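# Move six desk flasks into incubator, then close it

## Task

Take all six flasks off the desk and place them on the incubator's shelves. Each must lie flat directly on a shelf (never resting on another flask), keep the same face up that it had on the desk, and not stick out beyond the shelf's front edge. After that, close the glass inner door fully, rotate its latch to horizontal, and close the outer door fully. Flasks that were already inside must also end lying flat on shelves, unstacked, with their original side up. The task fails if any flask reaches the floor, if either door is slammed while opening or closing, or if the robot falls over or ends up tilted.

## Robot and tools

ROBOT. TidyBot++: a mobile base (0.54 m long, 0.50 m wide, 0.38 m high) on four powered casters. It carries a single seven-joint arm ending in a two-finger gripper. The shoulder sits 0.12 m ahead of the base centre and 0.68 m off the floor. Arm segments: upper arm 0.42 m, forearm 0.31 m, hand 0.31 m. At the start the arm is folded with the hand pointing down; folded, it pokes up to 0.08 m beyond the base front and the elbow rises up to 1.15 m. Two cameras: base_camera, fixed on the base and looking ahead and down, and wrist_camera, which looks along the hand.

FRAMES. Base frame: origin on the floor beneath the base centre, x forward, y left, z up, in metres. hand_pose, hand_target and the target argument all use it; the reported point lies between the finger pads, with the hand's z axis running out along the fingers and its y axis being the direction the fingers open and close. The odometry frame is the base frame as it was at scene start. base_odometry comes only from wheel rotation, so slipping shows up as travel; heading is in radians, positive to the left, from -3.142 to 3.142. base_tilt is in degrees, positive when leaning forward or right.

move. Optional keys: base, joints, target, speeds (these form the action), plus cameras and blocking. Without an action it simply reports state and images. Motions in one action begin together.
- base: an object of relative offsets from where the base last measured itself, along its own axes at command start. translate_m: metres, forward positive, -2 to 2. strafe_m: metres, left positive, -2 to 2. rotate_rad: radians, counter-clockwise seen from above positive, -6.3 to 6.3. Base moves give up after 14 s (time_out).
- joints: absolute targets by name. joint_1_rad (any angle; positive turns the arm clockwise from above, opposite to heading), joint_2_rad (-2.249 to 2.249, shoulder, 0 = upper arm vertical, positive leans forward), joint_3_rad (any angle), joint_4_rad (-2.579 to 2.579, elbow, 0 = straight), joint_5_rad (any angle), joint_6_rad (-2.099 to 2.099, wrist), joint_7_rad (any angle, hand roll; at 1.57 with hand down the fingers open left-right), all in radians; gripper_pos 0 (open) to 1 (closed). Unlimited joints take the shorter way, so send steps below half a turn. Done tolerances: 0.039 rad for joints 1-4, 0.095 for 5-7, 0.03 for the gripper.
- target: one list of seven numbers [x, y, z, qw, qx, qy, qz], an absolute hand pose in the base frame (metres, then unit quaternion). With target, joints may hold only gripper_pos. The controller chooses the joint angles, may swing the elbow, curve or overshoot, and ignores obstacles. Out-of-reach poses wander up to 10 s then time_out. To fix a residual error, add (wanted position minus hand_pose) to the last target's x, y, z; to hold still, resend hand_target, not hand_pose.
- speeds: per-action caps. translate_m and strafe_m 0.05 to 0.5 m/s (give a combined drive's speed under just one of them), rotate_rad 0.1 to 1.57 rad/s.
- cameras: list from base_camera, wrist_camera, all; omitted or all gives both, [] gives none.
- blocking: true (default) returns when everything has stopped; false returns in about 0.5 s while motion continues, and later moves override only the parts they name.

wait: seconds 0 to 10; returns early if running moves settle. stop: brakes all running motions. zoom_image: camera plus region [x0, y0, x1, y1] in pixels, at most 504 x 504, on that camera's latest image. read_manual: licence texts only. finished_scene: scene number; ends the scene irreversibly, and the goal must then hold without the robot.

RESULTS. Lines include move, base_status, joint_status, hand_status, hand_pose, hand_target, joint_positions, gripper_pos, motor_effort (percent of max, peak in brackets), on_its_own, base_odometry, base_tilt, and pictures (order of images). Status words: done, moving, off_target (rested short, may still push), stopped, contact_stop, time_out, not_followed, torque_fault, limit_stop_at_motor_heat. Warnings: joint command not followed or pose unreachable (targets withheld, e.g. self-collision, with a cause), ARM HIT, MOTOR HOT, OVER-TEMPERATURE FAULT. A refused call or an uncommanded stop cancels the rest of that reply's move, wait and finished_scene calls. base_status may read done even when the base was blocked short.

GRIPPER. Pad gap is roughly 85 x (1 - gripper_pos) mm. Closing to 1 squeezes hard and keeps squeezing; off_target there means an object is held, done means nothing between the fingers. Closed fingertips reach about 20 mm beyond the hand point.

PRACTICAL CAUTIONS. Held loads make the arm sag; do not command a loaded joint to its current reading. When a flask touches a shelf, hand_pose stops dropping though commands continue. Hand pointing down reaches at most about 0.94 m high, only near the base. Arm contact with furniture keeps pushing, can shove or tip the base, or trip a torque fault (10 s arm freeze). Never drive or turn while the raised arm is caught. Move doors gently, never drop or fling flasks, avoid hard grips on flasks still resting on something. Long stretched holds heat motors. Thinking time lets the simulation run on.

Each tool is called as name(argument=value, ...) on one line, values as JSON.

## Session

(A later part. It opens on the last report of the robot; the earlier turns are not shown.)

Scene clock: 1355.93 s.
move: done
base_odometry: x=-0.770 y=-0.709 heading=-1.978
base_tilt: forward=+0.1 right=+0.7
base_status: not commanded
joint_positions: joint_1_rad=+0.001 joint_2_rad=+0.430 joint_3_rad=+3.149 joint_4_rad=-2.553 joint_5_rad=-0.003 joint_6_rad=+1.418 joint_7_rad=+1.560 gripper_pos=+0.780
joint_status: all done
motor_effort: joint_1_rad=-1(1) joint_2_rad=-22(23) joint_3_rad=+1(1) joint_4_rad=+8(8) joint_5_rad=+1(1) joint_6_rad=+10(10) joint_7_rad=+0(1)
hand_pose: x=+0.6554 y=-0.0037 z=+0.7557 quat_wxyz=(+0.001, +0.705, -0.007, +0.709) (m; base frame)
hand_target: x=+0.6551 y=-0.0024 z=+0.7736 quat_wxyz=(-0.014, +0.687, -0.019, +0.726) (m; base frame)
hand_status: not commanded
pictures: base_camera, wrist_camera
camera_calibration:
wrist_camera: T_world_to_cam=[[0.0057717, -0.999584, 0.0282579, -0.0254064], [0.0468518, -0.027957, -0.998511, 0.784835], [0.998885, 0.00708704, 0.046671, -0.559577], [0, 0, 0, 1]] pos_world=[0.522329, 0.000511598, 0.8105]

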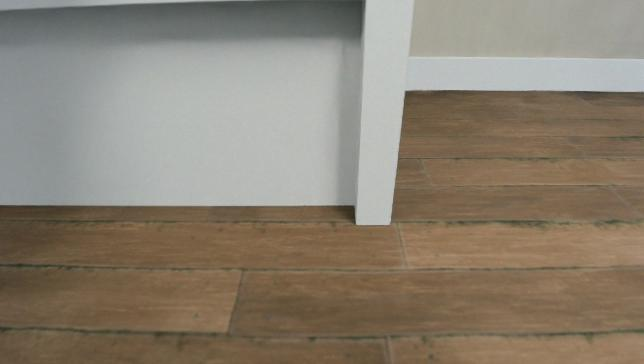

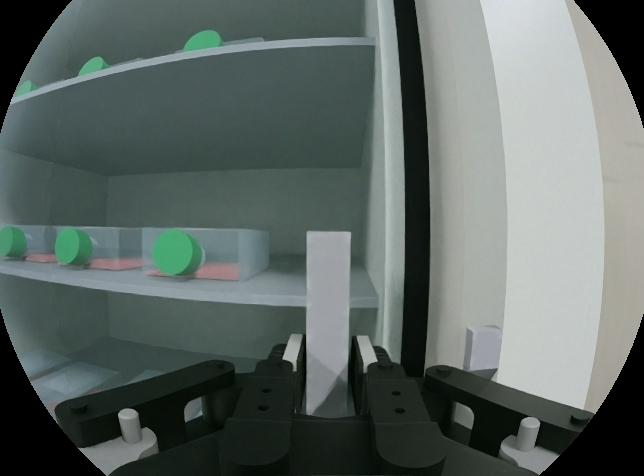

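move(joints={"gripper_pos": 0.81}, cameras=[])

move(joints={"joint_7_rad": 1.9})

zoom_image(camera="wrist_camera", region=[160, 160, 500, 420])

Scene clock: 1362.23 s.
move: done
base_odometry: x=-0.770 y=-0.709 heading=-1.978
base_tilt: forward=+0.1 right=+0.7
base_status: not commanded
joint_positions: joint_1_rad=+0.001 joint_2_rad=+0.430 joint_3_rad=+3.149 joint_4_rad=-2.553 joint_5_rad=-0.003 joint_6_rad=+1.418 joint_7_rad=+1.560 gripper_pos=+0.810
joint_status: all done
motor_effort: joint_1_rad=+0(2) joint_2_rad=-22(23) joint_3_rad=+1(2) joint_4_rad=+8(8) joint_5_rad=+0(1) joint_6_rad=+10(10) joint_7_rad=+1(1)
hand_pose: x=+0.6554 y=-0.0034 z=+0.7557 quat_wxyz=(+0.001, +0.705, -0.006, +0.709) (m; base frame)
hand_target: x=+0.6551 y=-0.0024 z=+0.7736 quat_wxyz=(-0.014, +0.687, -0.019, +0.726) (m; base frame)
hand_status: not commanded
pictures: none
No camera images: "cameras" was empty.

Scene clock: 1363.00 s.
move: done
base_odometry: x=-0.770 y=-0.709 heading=-1.978
base_tilt: forward=+0.1 right=+0.7
base_status: not commanded
joint_positions: joint_1_rad=-0.001 joint_2_rad=+0.430 joint_3_rad=+3.149 joint_4_rad=-2.553 joint_5_rad=-0.003 joint_6_rad=+1.418 joint_7_rad=+1.864 gripper_pos=+0.810
joint_status: all done
motor_effort: joint_1_rad=+2(3) joint_2_rad=-23(24) joint_3_rad=+2(3) joint_4_rad=+10(10) joint_5_rad=-1(2) joint_6_rad=+11(11) joint_7_rad=+1(2)
hand_pose: x=+0.6554 y=-0.0025 z=+0.7557 quat_wxyz=(+0.108, +0.698, +0.101, +0.701) (m; base frame)
hand_target: x=+0.6551 y=-0.0024 z=+0.7736 quat_wxyz=(+0.123, +0.678, +0.111, +0.716) (m; base frame)
hand_status: not commanded
pictures: base_camera, wrist_camera
camera_calibration:
wrist_camera: T_world_to_cam=[[0.0066811, -0.945469, 0.325642, -0.249455], [0.0439957, -0.325056, -0.944671, 0.745333], [0.999009, 0.0206383, 0.0394249, -0.554203], [0, 0, 0, 1]] pos_world=[0.52253, 0.0178608, 0.807176]

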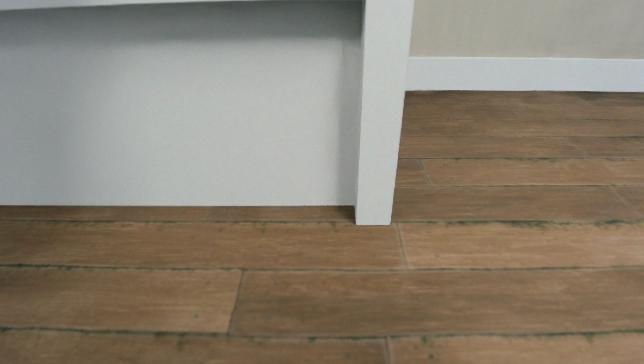

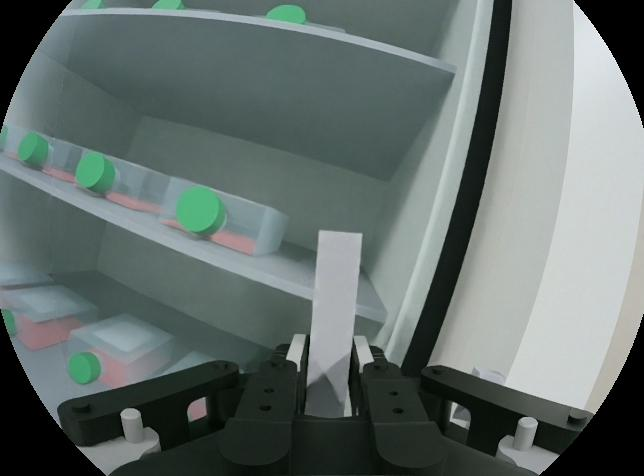

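Scaled by 1.482.

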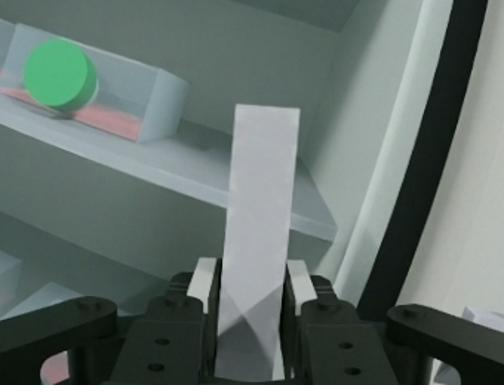

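move(joints={"joint_7_rad": 2.4}, cameras=["wrist_camera"])

move(joints={"joint_7_rad": 2.9}, cameras=["wrist_camera"])

Scene clock: 1365.60 s.
move: done
base_odometry: x=-0.770 y=-0.709 heading=-1.978
base_tilt: forward=+0.1 right=+0.7
base_status: not commanded
joint_positions: joint_1_rad=-0.004 joint_2_rad=+0.430 joint_3_rad=+3.149 joint_4_rad=-2.554 joint_5_rad=-0.003 joint_6_rad=+1.418 joint_7_rad=+2.346 gripper_pos=+0.810
joint_status: all done
motor_effort: joint_1_rad=+2(4) joint_2_rad=-25(26) joint_3_rad=+3(3) joint_4_rad=+11(12) joint_5_rad=-2(2) joint_6_rad=+13(13) joint_7_rad=+1(2)
hand_pose: x=+0.6552 y=-0.0010 z=+0.7551 quat_wxyz=(+0.271, +0.654, +0.266, +0.655) (m; base frame)
hand_target: x=+0.6551 y=-0.0024 z=+0.7736 quat_wxyz=(+0.296, +0.629, +0.276, +0.663) (m; base frame)
hand_status: not commanded
pictures: wrist_camera
camera_calibration:
wrist_camera: T_world_to_cam=[[0.00949501, -0.686743, 0.726838, -0.552277], [0.0401237, -0.726024, -0.686498, 0.552365], [0.99915, 0.0356818, 0.0206611, -0.539907], [0, 0, 0, 1]] pos_world=[0.522529, 0.0410226, 0.791768]

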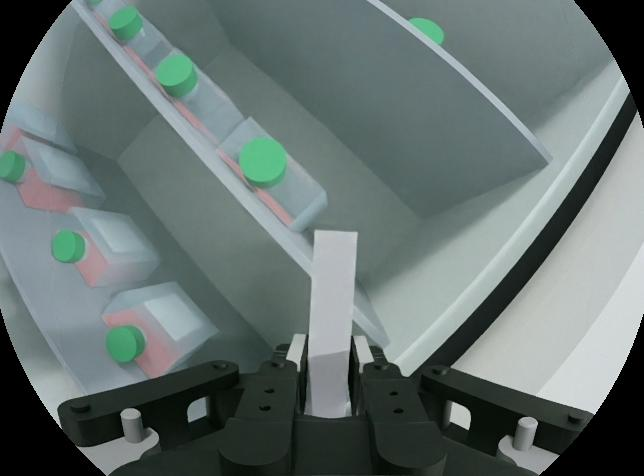

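Scene clock: 1366.87 s.
move: done
base_odometry: x=-0.770 y=-0.709 heading=-1.978
base_tilt: forward=+0.1 right=+0.7
base_status: not commanded
joint_positions: joint_1_rad=-0.005 joint_2_rad=+0.434 joint_3_rad=+3.149 joint_4_rad=-2.555 joint_5_rad=-0.003 joint_6_rad=+1.418 joint_7_rad=+2.846 gripper_pos=+0.810
joint_status: all done
motor_effort: joint_1_rad=+1(4) joint_2_rad=-26(27) joint_3_rad=+1(3) joint_4_rad=+12(12) joint_5_rad=+0(2) joint_6_rad=+14(14) joint_7_rad=+0(2)
hand_pose: x=+0.6552 y=-0.0003 z=+0.7529 quat_wxyz=(+0.423, +0.568, +0.420, +0.567) (m; base frame)
hand_target: x=+0.6551 y=-0.0024 z=+0.7736 quat_wxyz=(+0.451, +0.542, +0.423, +0.569) (m; base frame)
hand_status: not commanded
pictures: wrist_camera
camera_calibration:
wrist_camera: T_world_to_cam=[[0.0153984, -0.254358, 0.966988, -0.73476], [0.03708, -0.966292, -0.254765, 0.228334], [0.999194, 0.0397789, -0.00544773, -0.520296], [0, 0, 0, 1]] pos_world=[0.522723, 0.054442, 0.765841]

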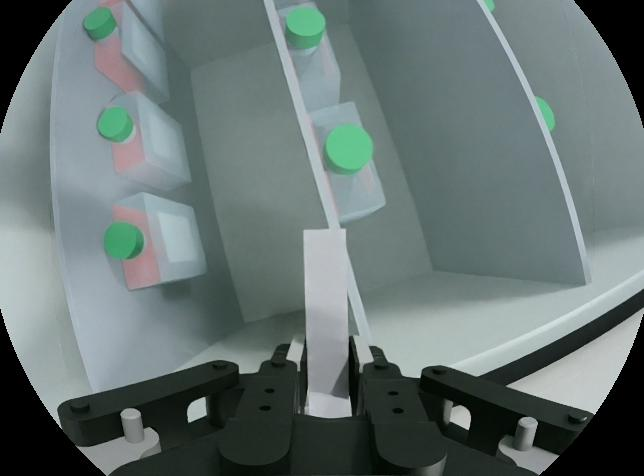

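move(joints={"joint_7_rad": 3.2}, cameras=["wrist_camera"])

zoom_image(camera="wrist_camera", region=[160, 160, 500, 420])

Scene clock: 1368.83 s.
move: done
base_odometry: x=-0.770 y=-0.709 heading=-1.978
base_tilt: forward=+0.1 right=+0.6
base_status: not commanded
joint_positions: joint_1_rad=-0.005 joint_2_rad=+0.435 joint_3_rad=+3.149 joint_4_rad=-2.555 joint_5_rad=-0.003 joint_6_rad=+1.420 joint_7_rad=+3.155 gripper_pos=+0.810
joint_status: all done
motor_effort: joint_1_rad=+2(2) joint_2_rad=-25(27) joint_3_rad=+1(2) joint_4_rad=+10(12) joint_5_rad=-1(2) joint_6_rad=+12(14) joint_7_rad=+0(1)
hand_pose: x=+0.6552 y=-0.0003 z=+0.7525 quat_wxyz=(+0.505, +0.497, +0.503, +0.495) (m; base frame)
hand_target: x=+0.6551 y=-0.0024 z=+0.7736 quat_wxyz=(+0.531, +0.472, +0.499, +0.496) (m; base frame)
hand_status: not commanded
pictures: wrist_camera
camera_calibration:
wrist_camera: T_world_to_cam=[[0.0169442, 0.0517834, 0.998515, -0.759111], [0.0368656, -0.998011, 0.0511317, -0.0017782], [0.999177, 0.0359445, -0.0188195, -0.510114], [0, 0, 0, 1]] pos_world=[0.522622, 0.0558704, 0.748474]

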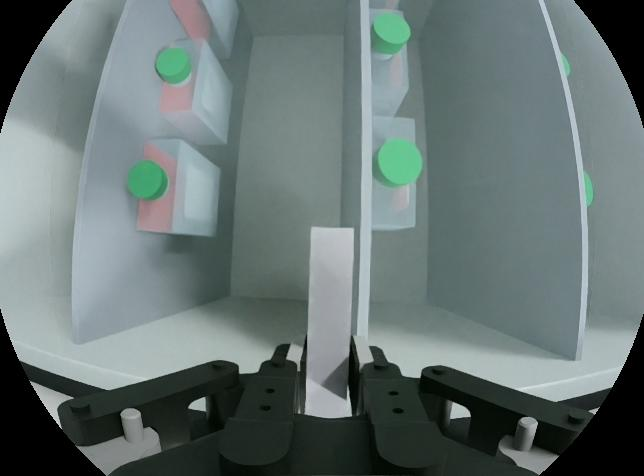

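Scaled by 1.482.

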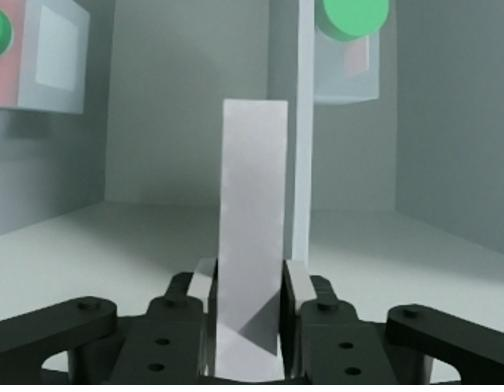

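move(joints={"joint_7_rad": 3.25}, cameras=["wrist_camera"])

zoom_image(camera="wrist_camera", region=[160, 160, 500, 420])

Scene clock: 1371.07 s.
move: done
base_odometry: x=-0.770 y=-0.709 heading=-1.978
base_tilt: forward=+0.1 right=+0.7
base_status: not commanded
joint_positions: joint_1_rad=-0.005 joint_2_rad=+0.436 joint_3_rad=+3.149 joint_4_rad=-2.555 joint_5_rad=-0.003 joint_6_rad=+1.420 joint_7_rad=+3.209 gripper_pos=+0.810
joint_status: all done
motor_effort: joint_1_rad=+1(3) joint_2_rad=-26(26) joint_3_rad=+2(2) joint_4_rad=+10(11) joint_5_rad=-1(2) joint_6_rad=+13(14) joint_7_rad=+1(1)
hand_pose: x=+0.6552 y=-0.0003 z=+0.7520 quat_wxyz=(+0.518, +0.484, +0.516, +0.481) (m; base frame)
hand_target: x=+0.6551 y=-0.0024 z=+0.7736 quat_wxyz=(+0.543, +0.460, +0.511, +0.482) (m; base frame)
hand_status: not commanded
pictures: wrist_camera
camera_calibration:
wrist_camera: T_world_to_cam=[[0.0181105, 0.105214, 0.994285, -0.756099], [0.0369748, -0.993838, 0.104493, -0.041923], [0.999152, 0.0348711, -0.0218891, -0.507907], [0, 0, 0, 1]] pos_world=[0.52272, 0.0555984, 0.74504]

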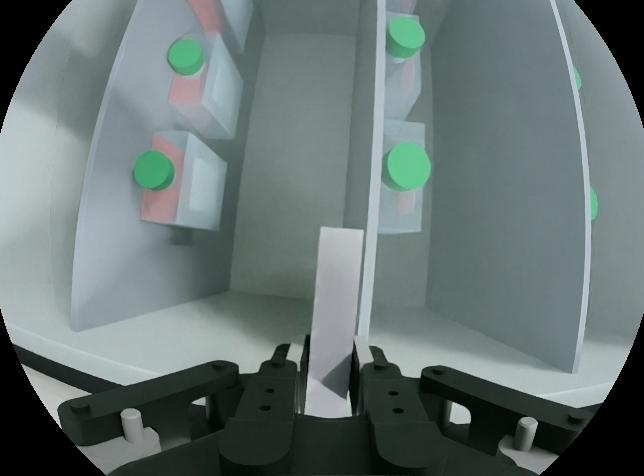

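Scaled by 1.482.

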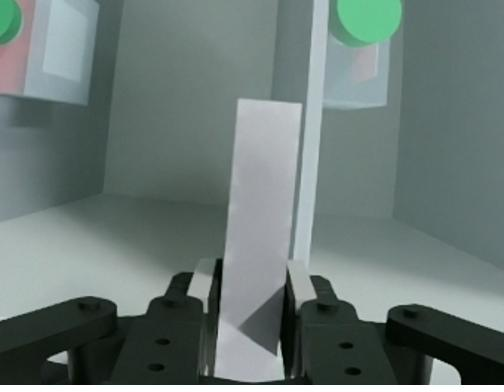

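move(joints={"joint_7_rad": 3.3}, cameras=["wrist_camera"])

zoom_image(camera="wrist_camera", region=[160, 160, 500, 420])

Scene clock: 1374.63 s.
move: done
base_odometry: x=-0.770 y=-0.709 heading=-1.978
base_tilt: forward=+0.1 right=+0.7
base_status: not commanded
joint_positions: joint_1_rad=-0.005 joint_2_rad=+0.436 joint_3_rad=+3.149 joint_4_rad=-2.555 joint_5_rad=-0.003 joint_6_rad=+1.420 joint_7_rad=+3.255 gripper_pos=+0.809
joint_status: all done
motor_effort: joint_1_rad=+1(2) joint_2_rad=-26(27) joint_3_rad=+2(2) joint_4_rad=+11(11) joint_5_rad=+0(1) joint_6_rad=+13(14) joint_7_rad=+3(3)
hand_pose: x=+0.6552 y=-0.0003 z=+0.7520 quat_wxyz=(+0.529, +0.471, +0.527, +0.469) (m; base frame)
hand_target: x=+0.6551 y=-0.0024 z=+0.7736 quat_wxyz=(+0.555, +0.447, +0.522, +0.468) (m; base frame)
hand_status: not commanded
pictures: wrist_camera
camera_calibration:
wrist_camera: T_world_to_cam=[[0.0184622, 0.151488, 0.988287, -0.751819], [0.0370212, -0.987881, 0.150735, -0.0768081], [0.999144, 0.0338046, -0.0238467, -0.506429], [0, 0, 0, 1]] pos_world=[0.52272, 0.0551343, 0.742514]

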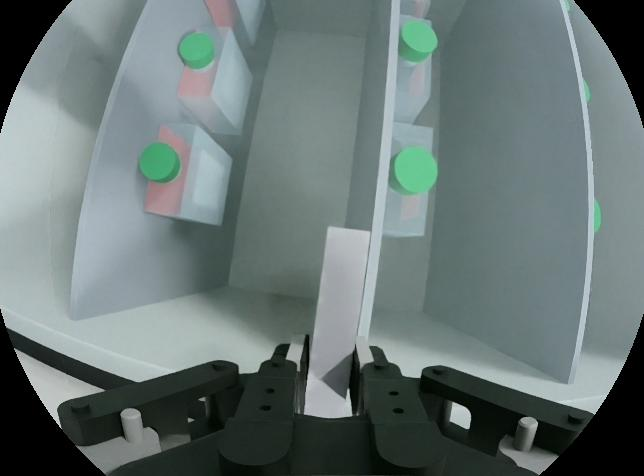

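Scaled by 1.482.

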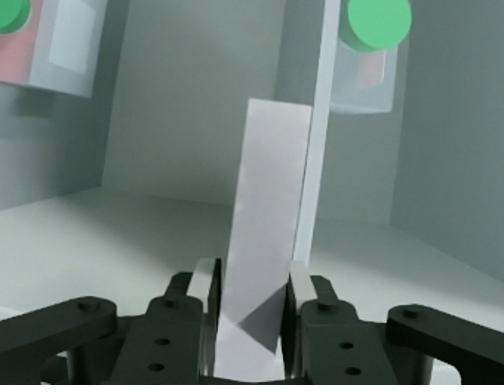

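move(joints={"gripper_pos": 0.4, "joint_7_rad": 3.2}, cameras=["wrist_camera"])

move(base={"translate_m": -0.2}, speeds={"translate_m": 0.15})

zoom_image(camera="wrist_camera", region=[160, 160, 500, 420])

Scene clock: 1376.53 s.
move: done
base_odometry: x=-0.770 y=-0.709 heading=-1.978
base_tilt: forward=+0.1 right=+0.7
base_status: not commanded
joint_positions: joint_1_rad=-0.005 joint_2_rad=+0.434 joint_3_rad=+3.149 joint_4_rad=-2.553 joint_5_rad=-0.003 joint_6_rad=+1.423 joint_7_rad=+3.203 gripper_pos=+0.400
joint_status: all done
motor_effort: joint_1_rad=+0(1) joint_2_rad=-23(25) joint_3_rad=+0(1) joint_4_rad=+8(9) joint_5_rad=+1(1) joint_6_rad=+10(12) joint_7_rad=+1(2)
hand_pose: x=+0.6557 y=-0.0002 z=+0.7550 quat_wxyz=(+0.519, +0.483, +0.513, +0.484) (m; base frame)
hand_target: x=+0.6551 y=-0.0024 z=+0.7736 quat_wxyz=(+0.531, +0.472, +0.499, +0.496) (m; base frame)
hand_status: not commanded
pictures: wrist_camera
camera_calibration:
wrist_camera: T_world_to_cam=[[0.010437, 0.0995392, 0.994979, -0.754586], [0.0361926, -0.994419, 0.0991036, -0.0377055], [0.99929, 0.0349765, -0.0139813, -0.514355], [0, 0, 0, 1]] pos_world=[0.523231, 0.0556062, 0.747342]

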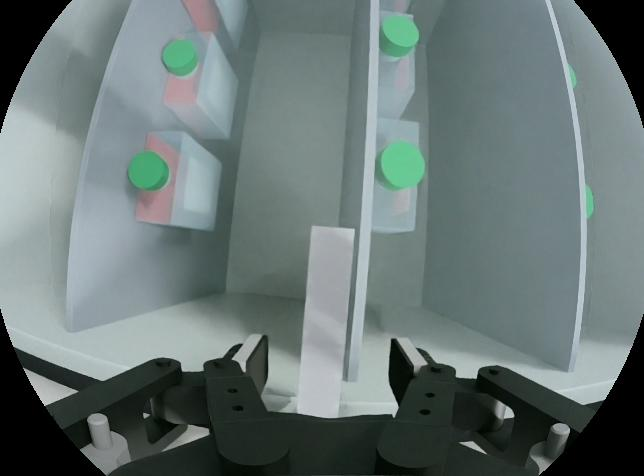

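Scene clock: 1378.50 s.
move: done
base_odometry: x=-0.691 y=-0.526 heading=-1.978
base_tilt: forward=+0.1 right=+0.7
base_status: done
joint_positions: joint_1_rad=-0.004 joint_2_rad=+0.433 joint_3_rad=+3.149 joint_4_rad=-2.552 joint_5_rad=-0.003 joint_6_rad=+1.423 joint_7_rad=+3.203 gripper_pos=+0.400
joint_status: not commanded
motor_effort: joint_1_rad=+0(2) joint_2_rad=-22(25) joint_3_rad=+0(1) joint_4_rad=+8(10) joint_5_rad=+1(1) joint_6_rad=+10(10) joint_7_rad=+1(1)
hand_pose: x=+0.6559 y=-0.0004 z=+0.7561 quat_wxyz=(+0.519, +0.483, +0.512, +0.485) (m; base frame)
hand_target: x=+0.6551 y=-0.0024 z=+0.7736 quat_wxyz=(+0.531, +0.472, +0.499, +0.496) (m; base frame)
hand_status: not commanded
pictures: base_camera, wrist_camera
camera_calibration:
wrist_camera: T_world_to_cam=[[0.00817653, 0.0995579, 0.994998, -0.754206], [0.0356673, -0.994427, 0.0992077, -0.0376941], [0.99933, 0.0346778, -0.0116819, -0.516268], [0, 0, 0, 1]] pos_world=[0.523434, 0.0555062, 0.748142]

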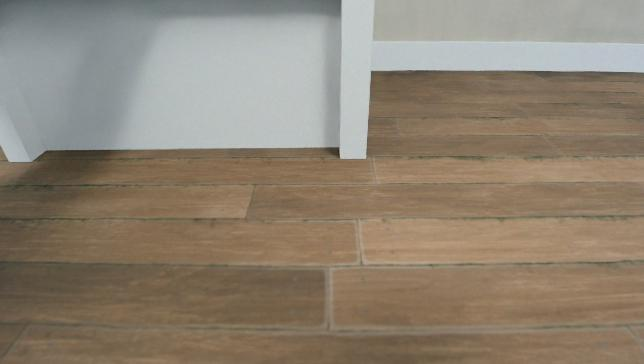

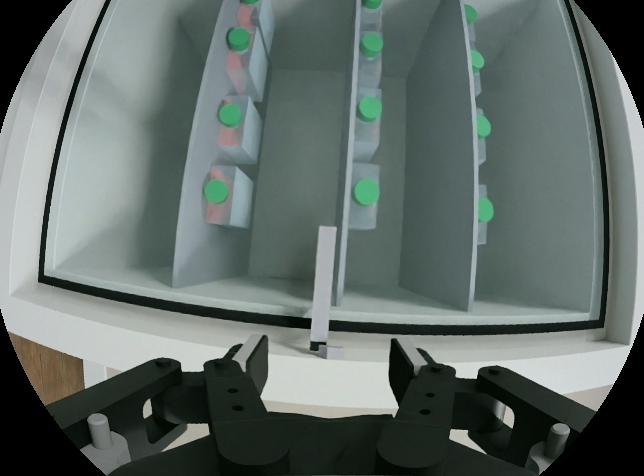

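Scaled by 1.482.

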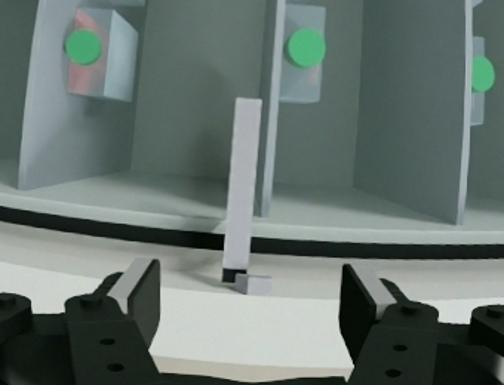

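zoom_image(camera="wrist_camera", region=[270, 210, 390, 370])

zoom_image(camera="wrist_camera", region=[140, 0, 500, 340])

Scaled by 3.150.

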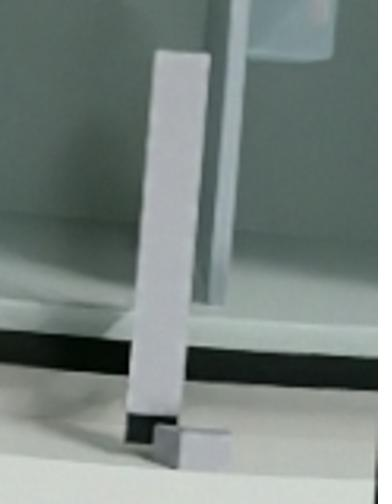

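Scaled by 1.400.

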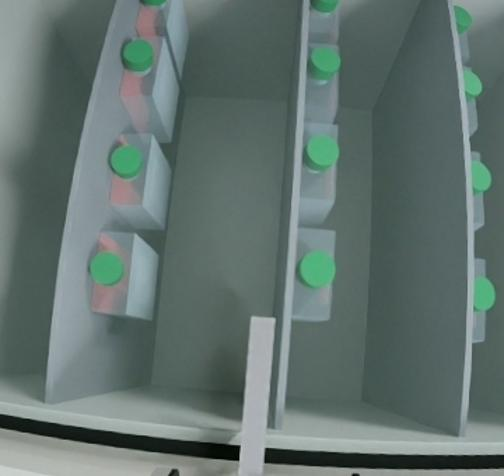

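move(base={"translate_m": 0.2}, joints={"joint_7_rad": 3.12, "gripper_pos": 0.5}, speeds={"translate_m": 0.12}, cameras=["wrist_camera"])

Scene clock: 1393.33 s.
move: done
base_odometry: x=-0.770 y=-0.709 heading=-1.978
base_tilt: forward=+0.1 right=+0.7
base_status: done
joint_positions: joint_1_rad=-0.004 joint_2_rad=+0.432 joint_3_rad=+3.149 joint_4_rad=-2.552 joint_5_rad=-0.003 joint_6_rad=+1.423 joint_7_rad=+3.137 gripper_pos=+0.500
joint_status: all done
motor_effort: joint_1_rad=-1(1) joint_2_rad=-22(24) joint_3_rad=+0(1) joint_4_rad=+8(10) joint_5_rad=+1(1) joint_6_rad=+10(10) joint_7_rad=+0(1)
hand_pose: x=+0.6560 y=-0.0004 z=+0.7569 quat_wxyz=(+0.503, +0.499, +0.495, +0.502) (m; base frame)
hand_target: x=+0.6551 y=-0.0024 z=+0.7736 quat_wxyz=(+0.511, +0.492, +0.480, +0.516) (m; base frame)
hand_status: not commanded
pictures: wrist_camera
camera_calibration:
wrist_camera: T_world_to_cam=[[0.00609652, 0.0332975, 0.999427, -0.757003], [0.0361887, -0.998798, 0.0330558, 0.0119111], [0.999326, 0.0359664, -0.00729418, -0.519702], [0, 0, 0, 1]] pos_world=[0.523536, 0.0557949, 0.752385]

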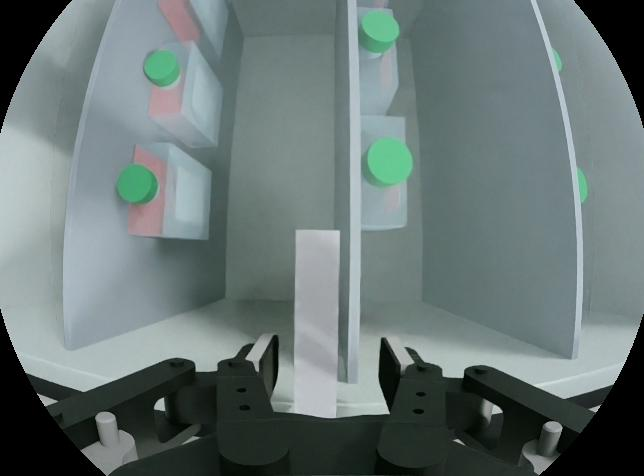

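move(joints={"gripper_pos": 0.84, "joint_2_rad": 0.435}, cameras=["wrist_camera"])

zoom_image(camera="wrist_camera", region=[160, 160, 500, 420])

Scene clock: 1395.67 s.
move: done
base_odometry: x=-0.770 y=-0.709 heading=-1.978
base_tilt: forward=+0.1 right=+0.7
base_status: not commanded
joint_positions: joint_1_rad=-0.004 joint_2_rad=+0.441 joint_3_rad=+3.149 joint_4_rad=-2.553 joint_5_rad=-0.003 joint_6_rad=+1.424 joint_7_rad=+3.137 gripper_pos=+0.831
joint_status: all done
motor_effort: joint_1_rad=+0(1) joint_2_rad=-23(28) joint_3_rad=+0(1) joint_4_rad=+9(12) joint_5_rad=+1(1) joint_6_rad=+10(15) joint_7_rad=-1(1)
hand_pose: x=+0.6562 y=-0.0004 z=+0.7517 quat_wxyz=(+0.501, +0.502, +0.498, +0.500) (m; base frame)
hand_target: x=+0.6565 y=-0.0024 z=+0.7655 quat_wxyz=(+0.507, +0.496, +0.483, +0.513) (m; base frame)
hand_status: not commanded
pictures: wrist_camera
camera_calibration:
wrist_camera: T_world_to_cam=[[0.0158952, 0.0333399, 0.999318, -0.758161], [0.0365115, -0.998797, 0.0327417, 0.012099], [0.999207, 0.0359661, -0.0170933, -0.51252], [0, 0, 0, 1]] pos_world=[0.523723, 0.0557948, 0.748486]

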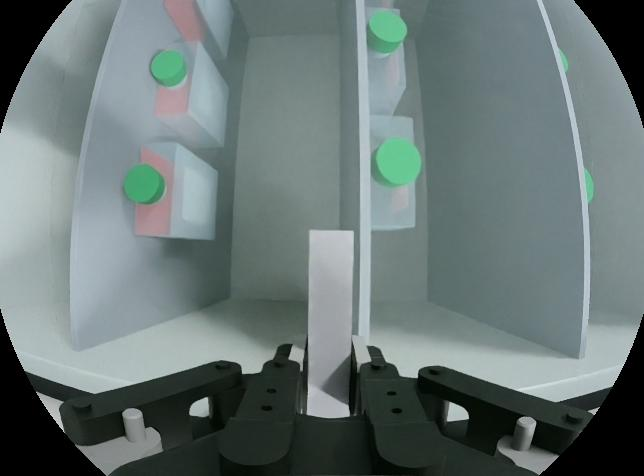

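Scaled by 1.482.

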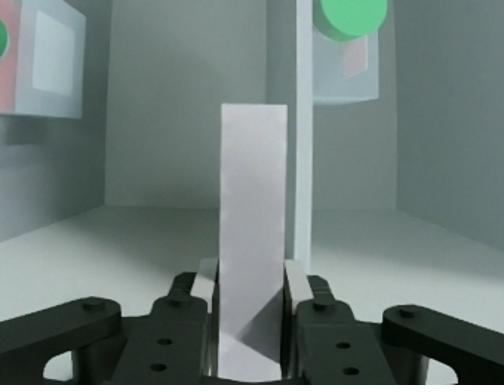

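move(joints={"joint_7_rad": 3.22}, cameras=["wrist_camera"])

zoom_image(camera="wrist_camera", region=[160, 160, 500, 420])

Scene clock: 1397.70 s.
move: done
base_odometry: x=-0.770 y=-0.709 heading=-1.978
base_tilt: forward=+0.1 right=+0.7
base_status: not commanded
joint_positions: joint_1_rad=-0.004 joint_2_rad=+0.441 joint_3_rad=+3.149 joint_4_rad=-2.553 joint_5_rad=-0.003 joint_6_rad=+1.424 joint_7_rad=+3.185 gripper_pos=+0.831
joint_status: all done
motor_effort: joint_1_rad=+1(1) joint_2_rad=-23(24) joint_3_rad=+1(2) joint_4_rad=+9(11) joint_5_rad=+1(3) joint_6_rad=+10(11) joint_7_rad=+4(4)
hand_pose: x=+0.6562 y=-0.0006 z=+0.7517 quat_wxyz=(+0.513, +0.489, +0.510, +0.487) (m; base frame)
hand_target: x=+0.6565 y=-0.0024 z=+0.7655 quat_wxyz=(+0.532, +0.471, +0.508, +0.487) (m; base frame)
hand_status: not commanded
pictures: wrist_camera
camera_calibration:
wrist_camera: T_world_to_cam=[[0.0162676, 0.0817441, 0.996521, -0.75631], [0.0361474, -0.996049, 0.0811153, -0.0242201], [0.999214, 0.0347021, -0.0191582, -0.510946], [0, 0, 0, 1]] pos_world=[0.523723, 0.0554304, 0.745854]

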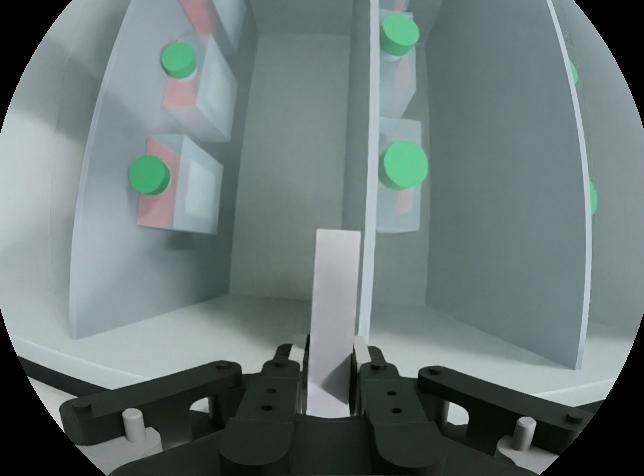

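Scaled by 1.482.

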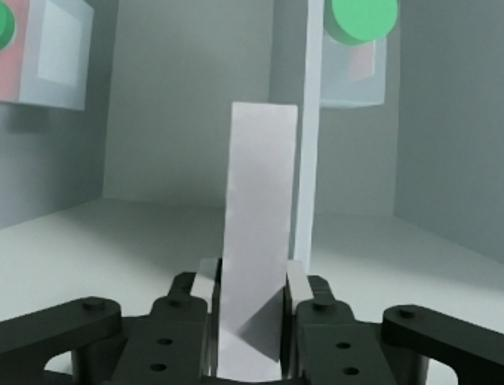

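move(joints={"gripper_pos": 0.4}, cameras=[])

move(base={"translate_m": -0.25}, speeds={"translate_m": 0.2}, joints={"joint_7_rad": 3.12})

zoom_image(camera="wrist_camera", region=[260, 200, 400, 380])

Scene clock: 1399.60 s.
move: done
base_odometry: x=-0.770 y=-0.709 heading=-1.978
base_tilt: forward=+0.1 right=+0.7
base_status: not commanded
joint_positions: joint_1_rad=-0.004 joint_2_rad=+0.441 joint_3_rad=+3.149 joint_4_rad=-2.552 joint_5_rad=-0.003 joint_6_rad=+1.424 joint_7_rad=+3.189 gripper_pos=+0.400
joint_status: all done
motor_effort: joint_1_rad=-1(1) joint_2_rad=-23(23) joint_3_rad=+0(1) joint_4_rad=+8(10) joint_5_rad=+1(1) joint_6_rad=+10(10) joint_7_rad=+1(3)
hand_pose: x=+0.6564 y=-0.0006 z=+0.7520 quat_wxyz=(+0.514, +0.488, +0.511, +0.486) (m; base frame)
hand_target: x=+0.6565 y=-0.0024 z=+0.7655 quat_wxyz=(+0.532, +0.471, +0.508, +0.487) (m; base frame)
hand_status: not commanded
pictures: none
No camera images: "cameras" was empty.

Scene clock: 1401.60 s.
move: done
base_odometry: x=-0.671 y=-0.480 heading=-1.978
base_tilt: forward=+0.1 right=+0.7
base_status: done
joint_positions: joint_1_rad=-0.004 joint_2_rad=+0.441 joint_3_rad=+3.149 joint_4_rad=-2.551 joint_5_rad=-0.003 joint_6_rad=+1.424 joint_7_rad=+3.123 gripper_pos=+0.400
joint_status: all done
motor_effort: joint_1_rad=+0(2) joint_2_rad=-22(25) joint_3_rad=+0(1) joint_4_rad=+8(9) joint_5_rad=+1(1) joint_6_rad=+10(10) joint_7_rad=+0(1)
hand_pose: x=+0.6567 y=-0.0009 z=+0.7519 quat_wxyz=(+0.498, +0.505, +0.494, +0.503) (m; base frame)
hand_target: x=+0.6565 y=-0.0024 z=+0.7655 quat_wxyz=(+0.507, +0.496, +0.483, +0.513) (m; base frame)
hand_status: not commanded
pictures: base_camera, wrist_camera
camera_calibration:
wrist_camera: T_world_to_cam=[[0.0151916, 0.0194968, 0.999694, -0.758113], [0.035684, -0.999184, 0.0189446, 0.0225663], [0.999248, 0.0353853, -0.015875, -0.5139], [0, 0, 0, 1]] pos_world=[0.524225, 0.0555131, 0.749296]

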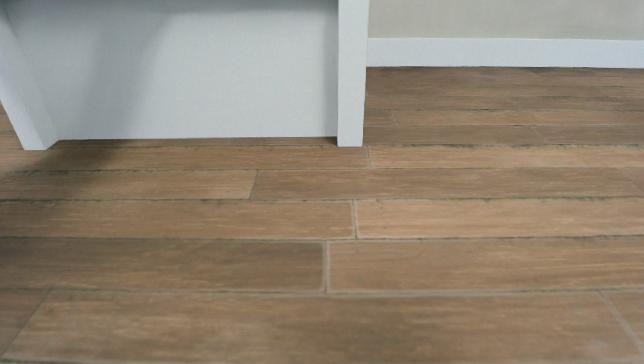

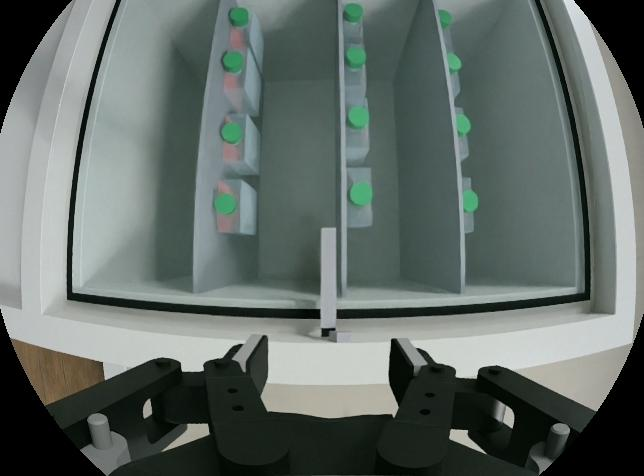

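Scaled by 2.800.

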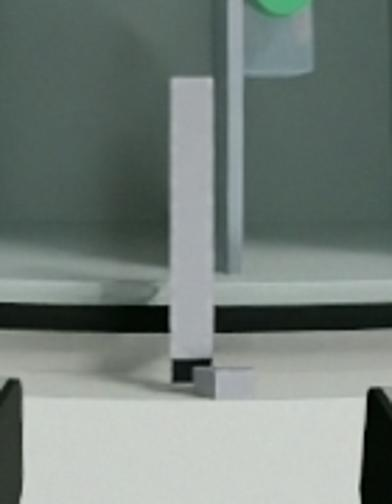

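move(base={"translate_m": -0.75, "strafe_m": 0.1}, joints={"gripper_pos": 1.0}, speeds={"translate_m": 0.4}, cameras=[])

move(base={"strafe_m": 1.27}, speeds={"strafe_m": 0.45})

Scene clock: 1417.73 s.
move: done
base_odometry: x=-0.282 y=+0.170 heading=-1.978
base_tilt: forward=+0.1 right=+0.7
base_status: done
joint_positions: joint_1_rad=-0.004 joint_2_rad=+0.442 joint_3_rad=+3.149 joint_4_rad=-2.551 joint_5_rad=-0.003 joint_6_rad=+1.424 joint_7_rad=+3.123 gripper_pos=+0.999
joint_status: all done
motor_effort: joint_1_rad=-1(2) joint_2_rad=-23(25) joint_3_rad=+1(1) joint_4_rad=+8(10) joint_5_rad=+1(1) joint_6_rad=+10(10) joint_7_rad=+0(2)
hand_pose: x=+0.6569 y=-0.0009 z=+0.7518 quat_wxyz=(+0.498, +0.505, +0.494, +0.503) (m; base frame)
hand_target: x=+0.6565 y=-0.0024 z=+0.7655 quat_wxyz=(+0.507, +0.496, +0.483, +0.513) (m; base frame)
hand_status: not commanded
pictures: none
No camera images: "cameras" was empty.

Scene clock: 1421.73 s.
move: done
base_odometry: x=+0.885 y=-0.333 heading=-1.978
base_tilt: forward=+0.1 right=+0.7
base_status: done
joint_positions: joint_1_rad=-0.002 joint_2_rad=+0.442 joint_3_rad=+3.149 joint_4_rad=-2.551 joint_5_rad=-0.003 joint_6_rad=+1.424 joint_7_rad=+3.123 gripper_pos=+0.999
joint_status: not commanded
motor_effort: joint_1_rad=-1(3) joint_2_rad=-22(23) joint_3_rad=+0(2) joint_4_rad=+8(8) joint_5_rad=+1(1) joint_6_rad=+10(10) joint_7_rad=+1(1)
hand_pose: x=+0.6569 y=-0.0016 z=+0.7518 quat_wxyz=(+0.498, +0.505, +0.494, +0.503) (m; base frame)
hand_target: x=+0.6565 y=-0.0024 z=+0.7655 quat_wxyz=(+0.507, +0.496, +0.483, +0.513) (m; base frame)
hand_status: not commanded
pictures: base_camera, wrist_camera
camera_calibration:
wrist_camera: T_world_to_cam=[[0.0150183, 0.0194708, 0.999698, -0.758016], [0.0342786, -0.999233, 0.0189468, 0.0226944], [0.999299, 0.0339837, -0.0156742, -0.51428], [0, 0, 0, 1]] pos_world=[0.524526, 0.0549134, 0.749296]

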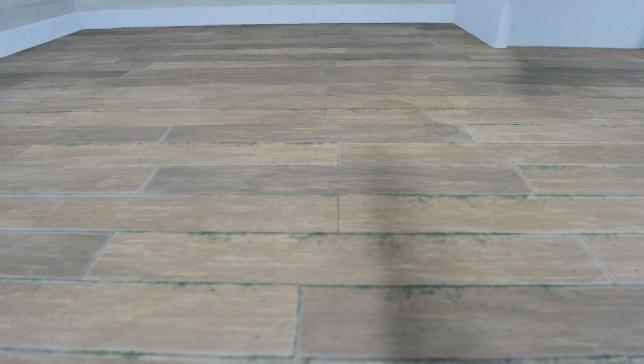

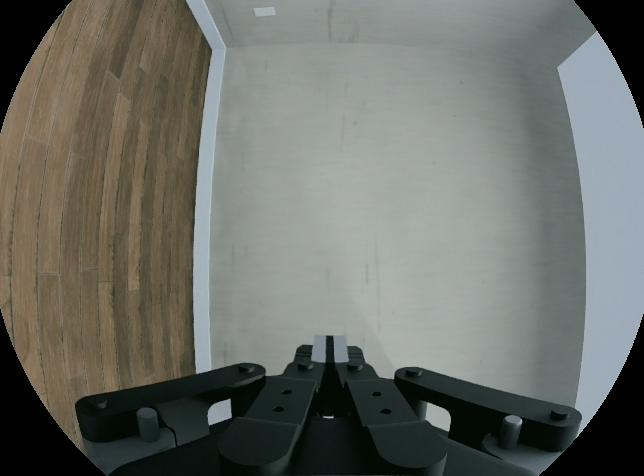

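move(base={"rotate_rad": -0.6})

Scene clock: 1424.40 s.
move: done
base_odometry: x=+0.885 y=-0.333 heading=-2.577
base_tilt: forward=+0.1 right=+0.7
base_status: done
joint_positions: joint_1_rad=+0.005 joint_2_rad=+0.442 joint_3_rad=+3.151 joint_4_rad=-2.551 joint_5_rad=-0.003 joint_6_rad=+1.424 joint_7_rad=+3.123 gripper_pos=+0.999
joint_status: not commanded
motor_effort: joint_1_rad=-1(3) joint_2_rad=-23(24) joint_3_rad=+0(2) joint_4_rad=+8(8) joint_5_rad=+1(2) joint_6_rad=+10(10) joint_7_rad=+0(1)
hand_pose: x=+0.6569 y=-0.0068 z=+0.7518 quat_wxyz=(+0.501, +0.507, +0.491, +0.500) (m; base frame)
hand_target: x=+0.6565 y=-0.0024 z=+0.7655 quat_wxyz=(+0.507, +0.496, +0.483, +0.513) (m; base frame)
hand_status: not commanded
pictures: base_camera, wrist_camera
camera_calibration:
wrist_camera: T_world_to_cam=[[0.0151841, 0.0204217, 0.999676, -0.757968], [0.0244972, -0.999499, 0.020046, 0.0231054], [0.999585, 0.0241849, -0.0156768, -0.514404], [0, 0, 0, 1]] pos_world=[0.525133, 0.0510136, 0.749195]

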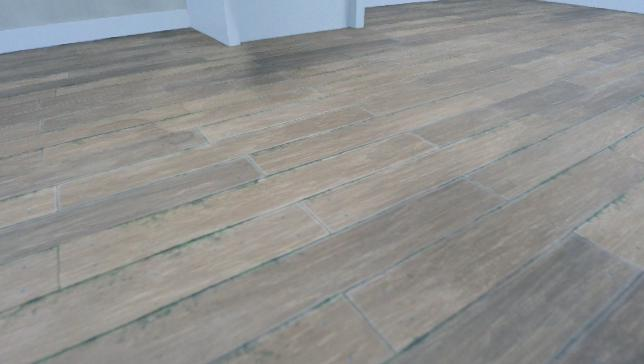

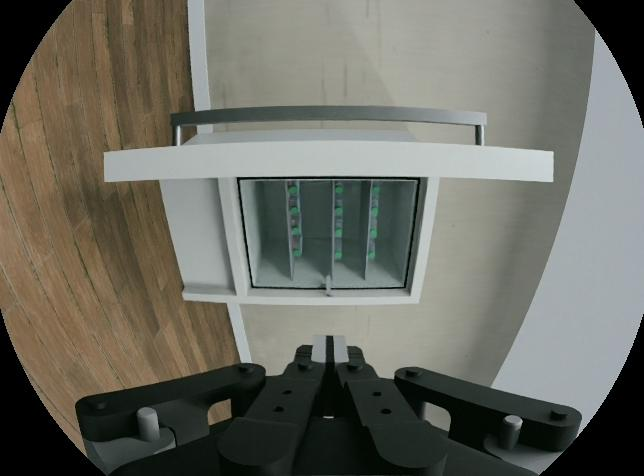

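move(base={"rotate_rad": 0.4}, cameras=[])

move(base={"translate_m": 0.666, "strafe_m": 0.339}, speeds={"translate_m": 0.35})

move(base={"rotate_rad": -0.75})

Scene clock: 1434.07 s.
move: done
base_odometry: x=+0.885 y=-0.333 heading=-2.178
base_tilt: forward=+0.1 right=+0.7
base_status: done
joint_positions: joint_1_rad=-0.004 joint_2_rad=+0.442 joint_3_rad=+3.149 joint_4_rad=-2.551 joint_5_rad=-0.003 joint_6_rad=+1.424 joint_7_rad=+3.123 gripper_pos=+0.999
joint_status: not commanded
motor_effort: joint_1_rad=+0(3) joint_2_rad=-22(23) joint_3_rad=+0(2) joint_4_rad=+8(8) joint_5_rad=+1(2) joint_6_rad=+10(10) joint_7_rad=+0(1)
hand_pose: x=+0.6569 y=-0.0006 z=+0.7518 quat_wxyz=(+0.498, +0.505, +0.494, +0.503) (m; base frame)
hand_target: x=+0.6565 y=-0.0024 z=+0.7655 quat_wxyz=(+0.507, +0.496, +0.483, +0.513) (m; base frame)
hand_status: not commanded
pictures: none
No camera images: "cameras" was empty.

Scene clock: 1437.30 s.
move: done
base_odometry: x=+0.783 y=-1.074 heading=-2.177
base_tilt: forward=+0.1 right=+0.6
base_status: done
joint_positions: joint_1_rad=-0.004 joint_2_rad=+0.442 joint_3_rad=+3.149 joint_4_rad=-2.551 joint_5_rad=-0.003 joint_6_rad=+1.424 joint_7_rad=+3.123 gripper_pos=+0.999
joint_status: not commanded
motor_effort: joint_1_rad=+1(2) joint_2_rad=-23(25) joint_3_rad=+0(1) joint_4_rad=+8(9) joint_5_rad=+1(1) joint_6_rad=+10(11) joint_7_rad=+0(1)
hand_pose: x=+0.6569 y=-0.0007 z=+0.7517 quat_wxyz=(+0.498, +0.505, +0.494, +0.503) (m; base frame)
hand_target: x=+0.6565 y=-0.0024 z=+0.7655 quat_wxyz=(+0.507, +0.496, +0.483, +0.513) (m; base frame)
hand_status: not commanded
pictures: base_camera, wrist_camera
camera_calibration:
wrist_camera: T_world_to_cam=[[0.0151841, 0.0196011, 0.999693, -0.75802], [0.0358852, -0.999174, 0.0190459, 0.0224753], [0.999241, 0.0355849, -0.015875, -0.514212], [0, 0, 0, 1]] pos_world=[0.524525, 0.0556129, 0.749196]

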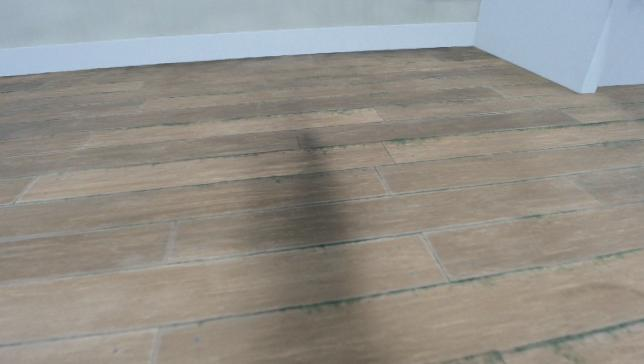

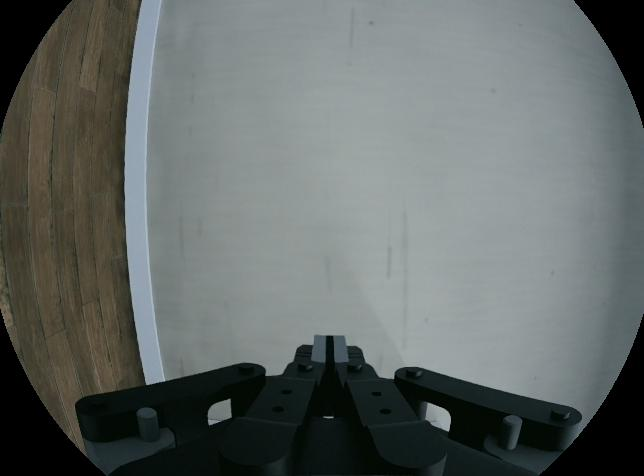

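Scene clock: 1438.97 s.
move: done
base_odometry: x=+0.783 y=-1.074 heading=-2.927
base_tilt: forward=+0.1 right=+0.7
base_status: done
joint_positions: joint_1_rad=+0.005 joint_2_rad=+0.442 joint_3_rad=+3.151 joint_4_rad=-2.551 joint_5_rad=-0.003 joint_6_rad=+1.424 joint_7_rad=+3.123 gripper_pos=+0.999
joint_status: not commanded
motor_effort: joint_1_rad=-1(3) joint_2_rad=-23(24) joint_3_rad=+0(2) joint_4_rad=+8(8) joint_5_rad=+1(2) joint_6_rad=+10(10) joint_7_rad=+1(1)
hand_pose: x=+0.6569 y=-0.0067 z=+0.7517 quat_wxyz=(+0.501, +0.507, +0.492, +0.500) (m; base frame)
hand_target: x=+0.6565 y=-0.0024 z=+0.7655 quat_wxyz=(+0.507, +0.496, +0.483, +0.513) (m; base frame)
hand_status: not commanded
pictures: base_camera, wrist_camera
camera_calibration:
wrist_camera: T_world_to_cam=[[0.0153778, 0.0204294, 0.999673, -0.75797], [0.024801, -0.999491, 0.0200442, 0.0230487], [0.999574, 0.0244846, -0.0158766, -0.514267], [0, 0, 0, 1]] pos_world=[0.525133, 0.0511135, 0.749095]

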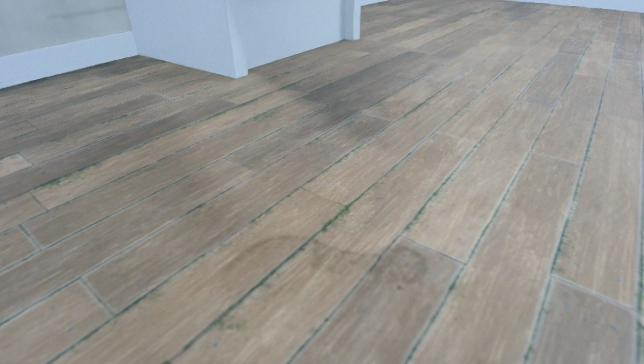

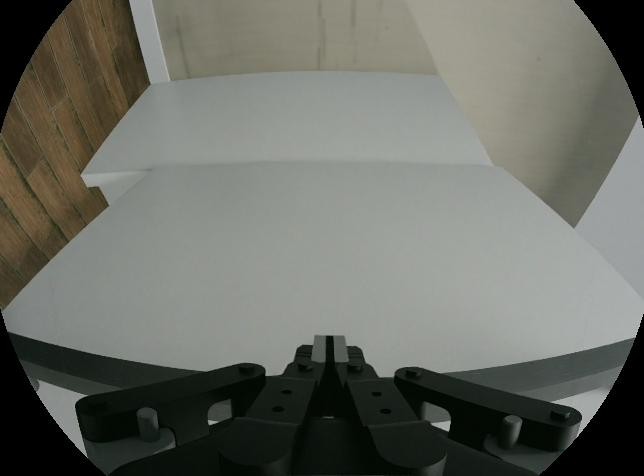

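move(base={"translate_m": 0.18, "strafe_m": 0.34}, speeds={"strafe_m": 0.25}, cameras=[])

move(base={"rotate_rad": -0.45}, speeds={"rotate_rad": 0.5})

Scene clock: 1457.80 s.
move: done
base_odometry: x=+0.680 y=-1.444 heading=-2.927
base_tilt: forward=+0.1 right=+0.7
base_status: done
joint_positions: joint_1_rad=+0.002 joint_2_rad=+0.442 joint_3_rad=+3.151 joint_4_rad=-2.551 joint_5_rad=-0.003 joint_6_rad=+1.424 joint_7_rad=+3.123 gripper_pos=+0.999
joint_status: not commanded
motor_effort: joint_1_rad=+0(3) joint_2_rad=-23(24) joint_3_rad=+0(1) joint_4_rad=+8(9) joint_5_rad=+1(2) joint_6_rad=+10(10) joint_7_rad=+1(1)
hand_pose: x=+0.6569 y=-0.0053 z=+0.7518 quat_wxyz=(+0.500, +0.507, +0.492, +0.501) (m; base frame)
hand_target: x=+0.6565 y=-0.0024 z=+0.7655 quat_wxyz=(+0.507, +0.496, +0.483, +0.513) (m; base frame)
hand_status: not commanded
pictures: none
No camera images: "cameras" was empty.

Scene clock: 1459.33 s.
move: done
base_odometry: x=+0.680 y=-1.444 heading=+2.906
base_tilt: forward=+0.1 right=+0.6
base_status: done
joint_positions: joint_1_rad=+0.002 joint_2_rad=+0.442 joint_3_rad=+3.151 joint_4_rad=-2.551 joint_5_rad=-0.003 joint_6_rad=+1.424 joint_7_rad=+3.123 gripper_pos=+0.999
joint_status: not commanded
motor_effort: joint_1_rad=+0(3) joint_2_rad=-23(23) joint_3_rad=+0(2) joint_4_rad=+8(8) joint_5_rad=+1(2) joint_6_rad=+10(10) joint_7_rad=+1(1)
hand_pose: x=+0.6569 y=-0.0052 z=+0.7518 quat_wxyz=(+0.500, +0.507, +0.492, +0.501) (m; base frame)
hand_target: x=+0.6565 y=-0.0024 z=+0.7655 quat_wxyz=(+0.507, +0.496, +0.483, +0.513) (m; base frame)
hand_status: not commanded
pictures: base_camera, wrist_camera
camera_calibration:
wrist_camera: T_world_to_cam=[[0.0152222, 0.0203702, 0.999677, -0.758009], [0.0275955, -0.99942, 0.0199448, 0.0228546], [0.999503, 0.027283, -0.0157755, -0.514278], [0, 0, 0, 1]] pos_world=[0.524931, 0.0523132, 0.749195]

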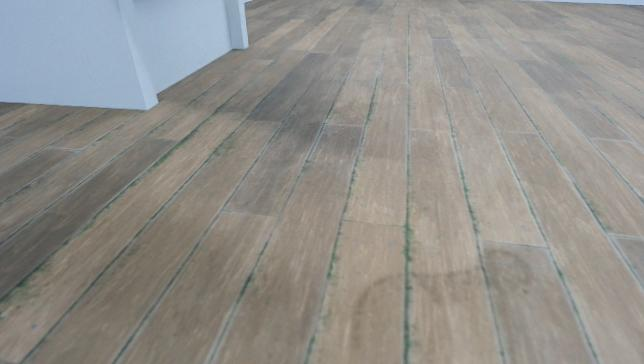

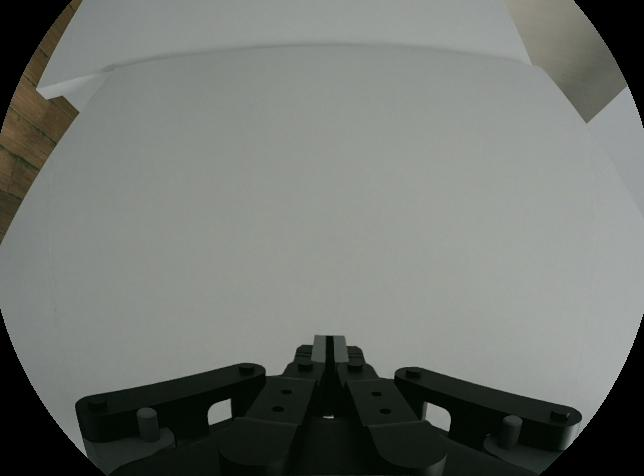

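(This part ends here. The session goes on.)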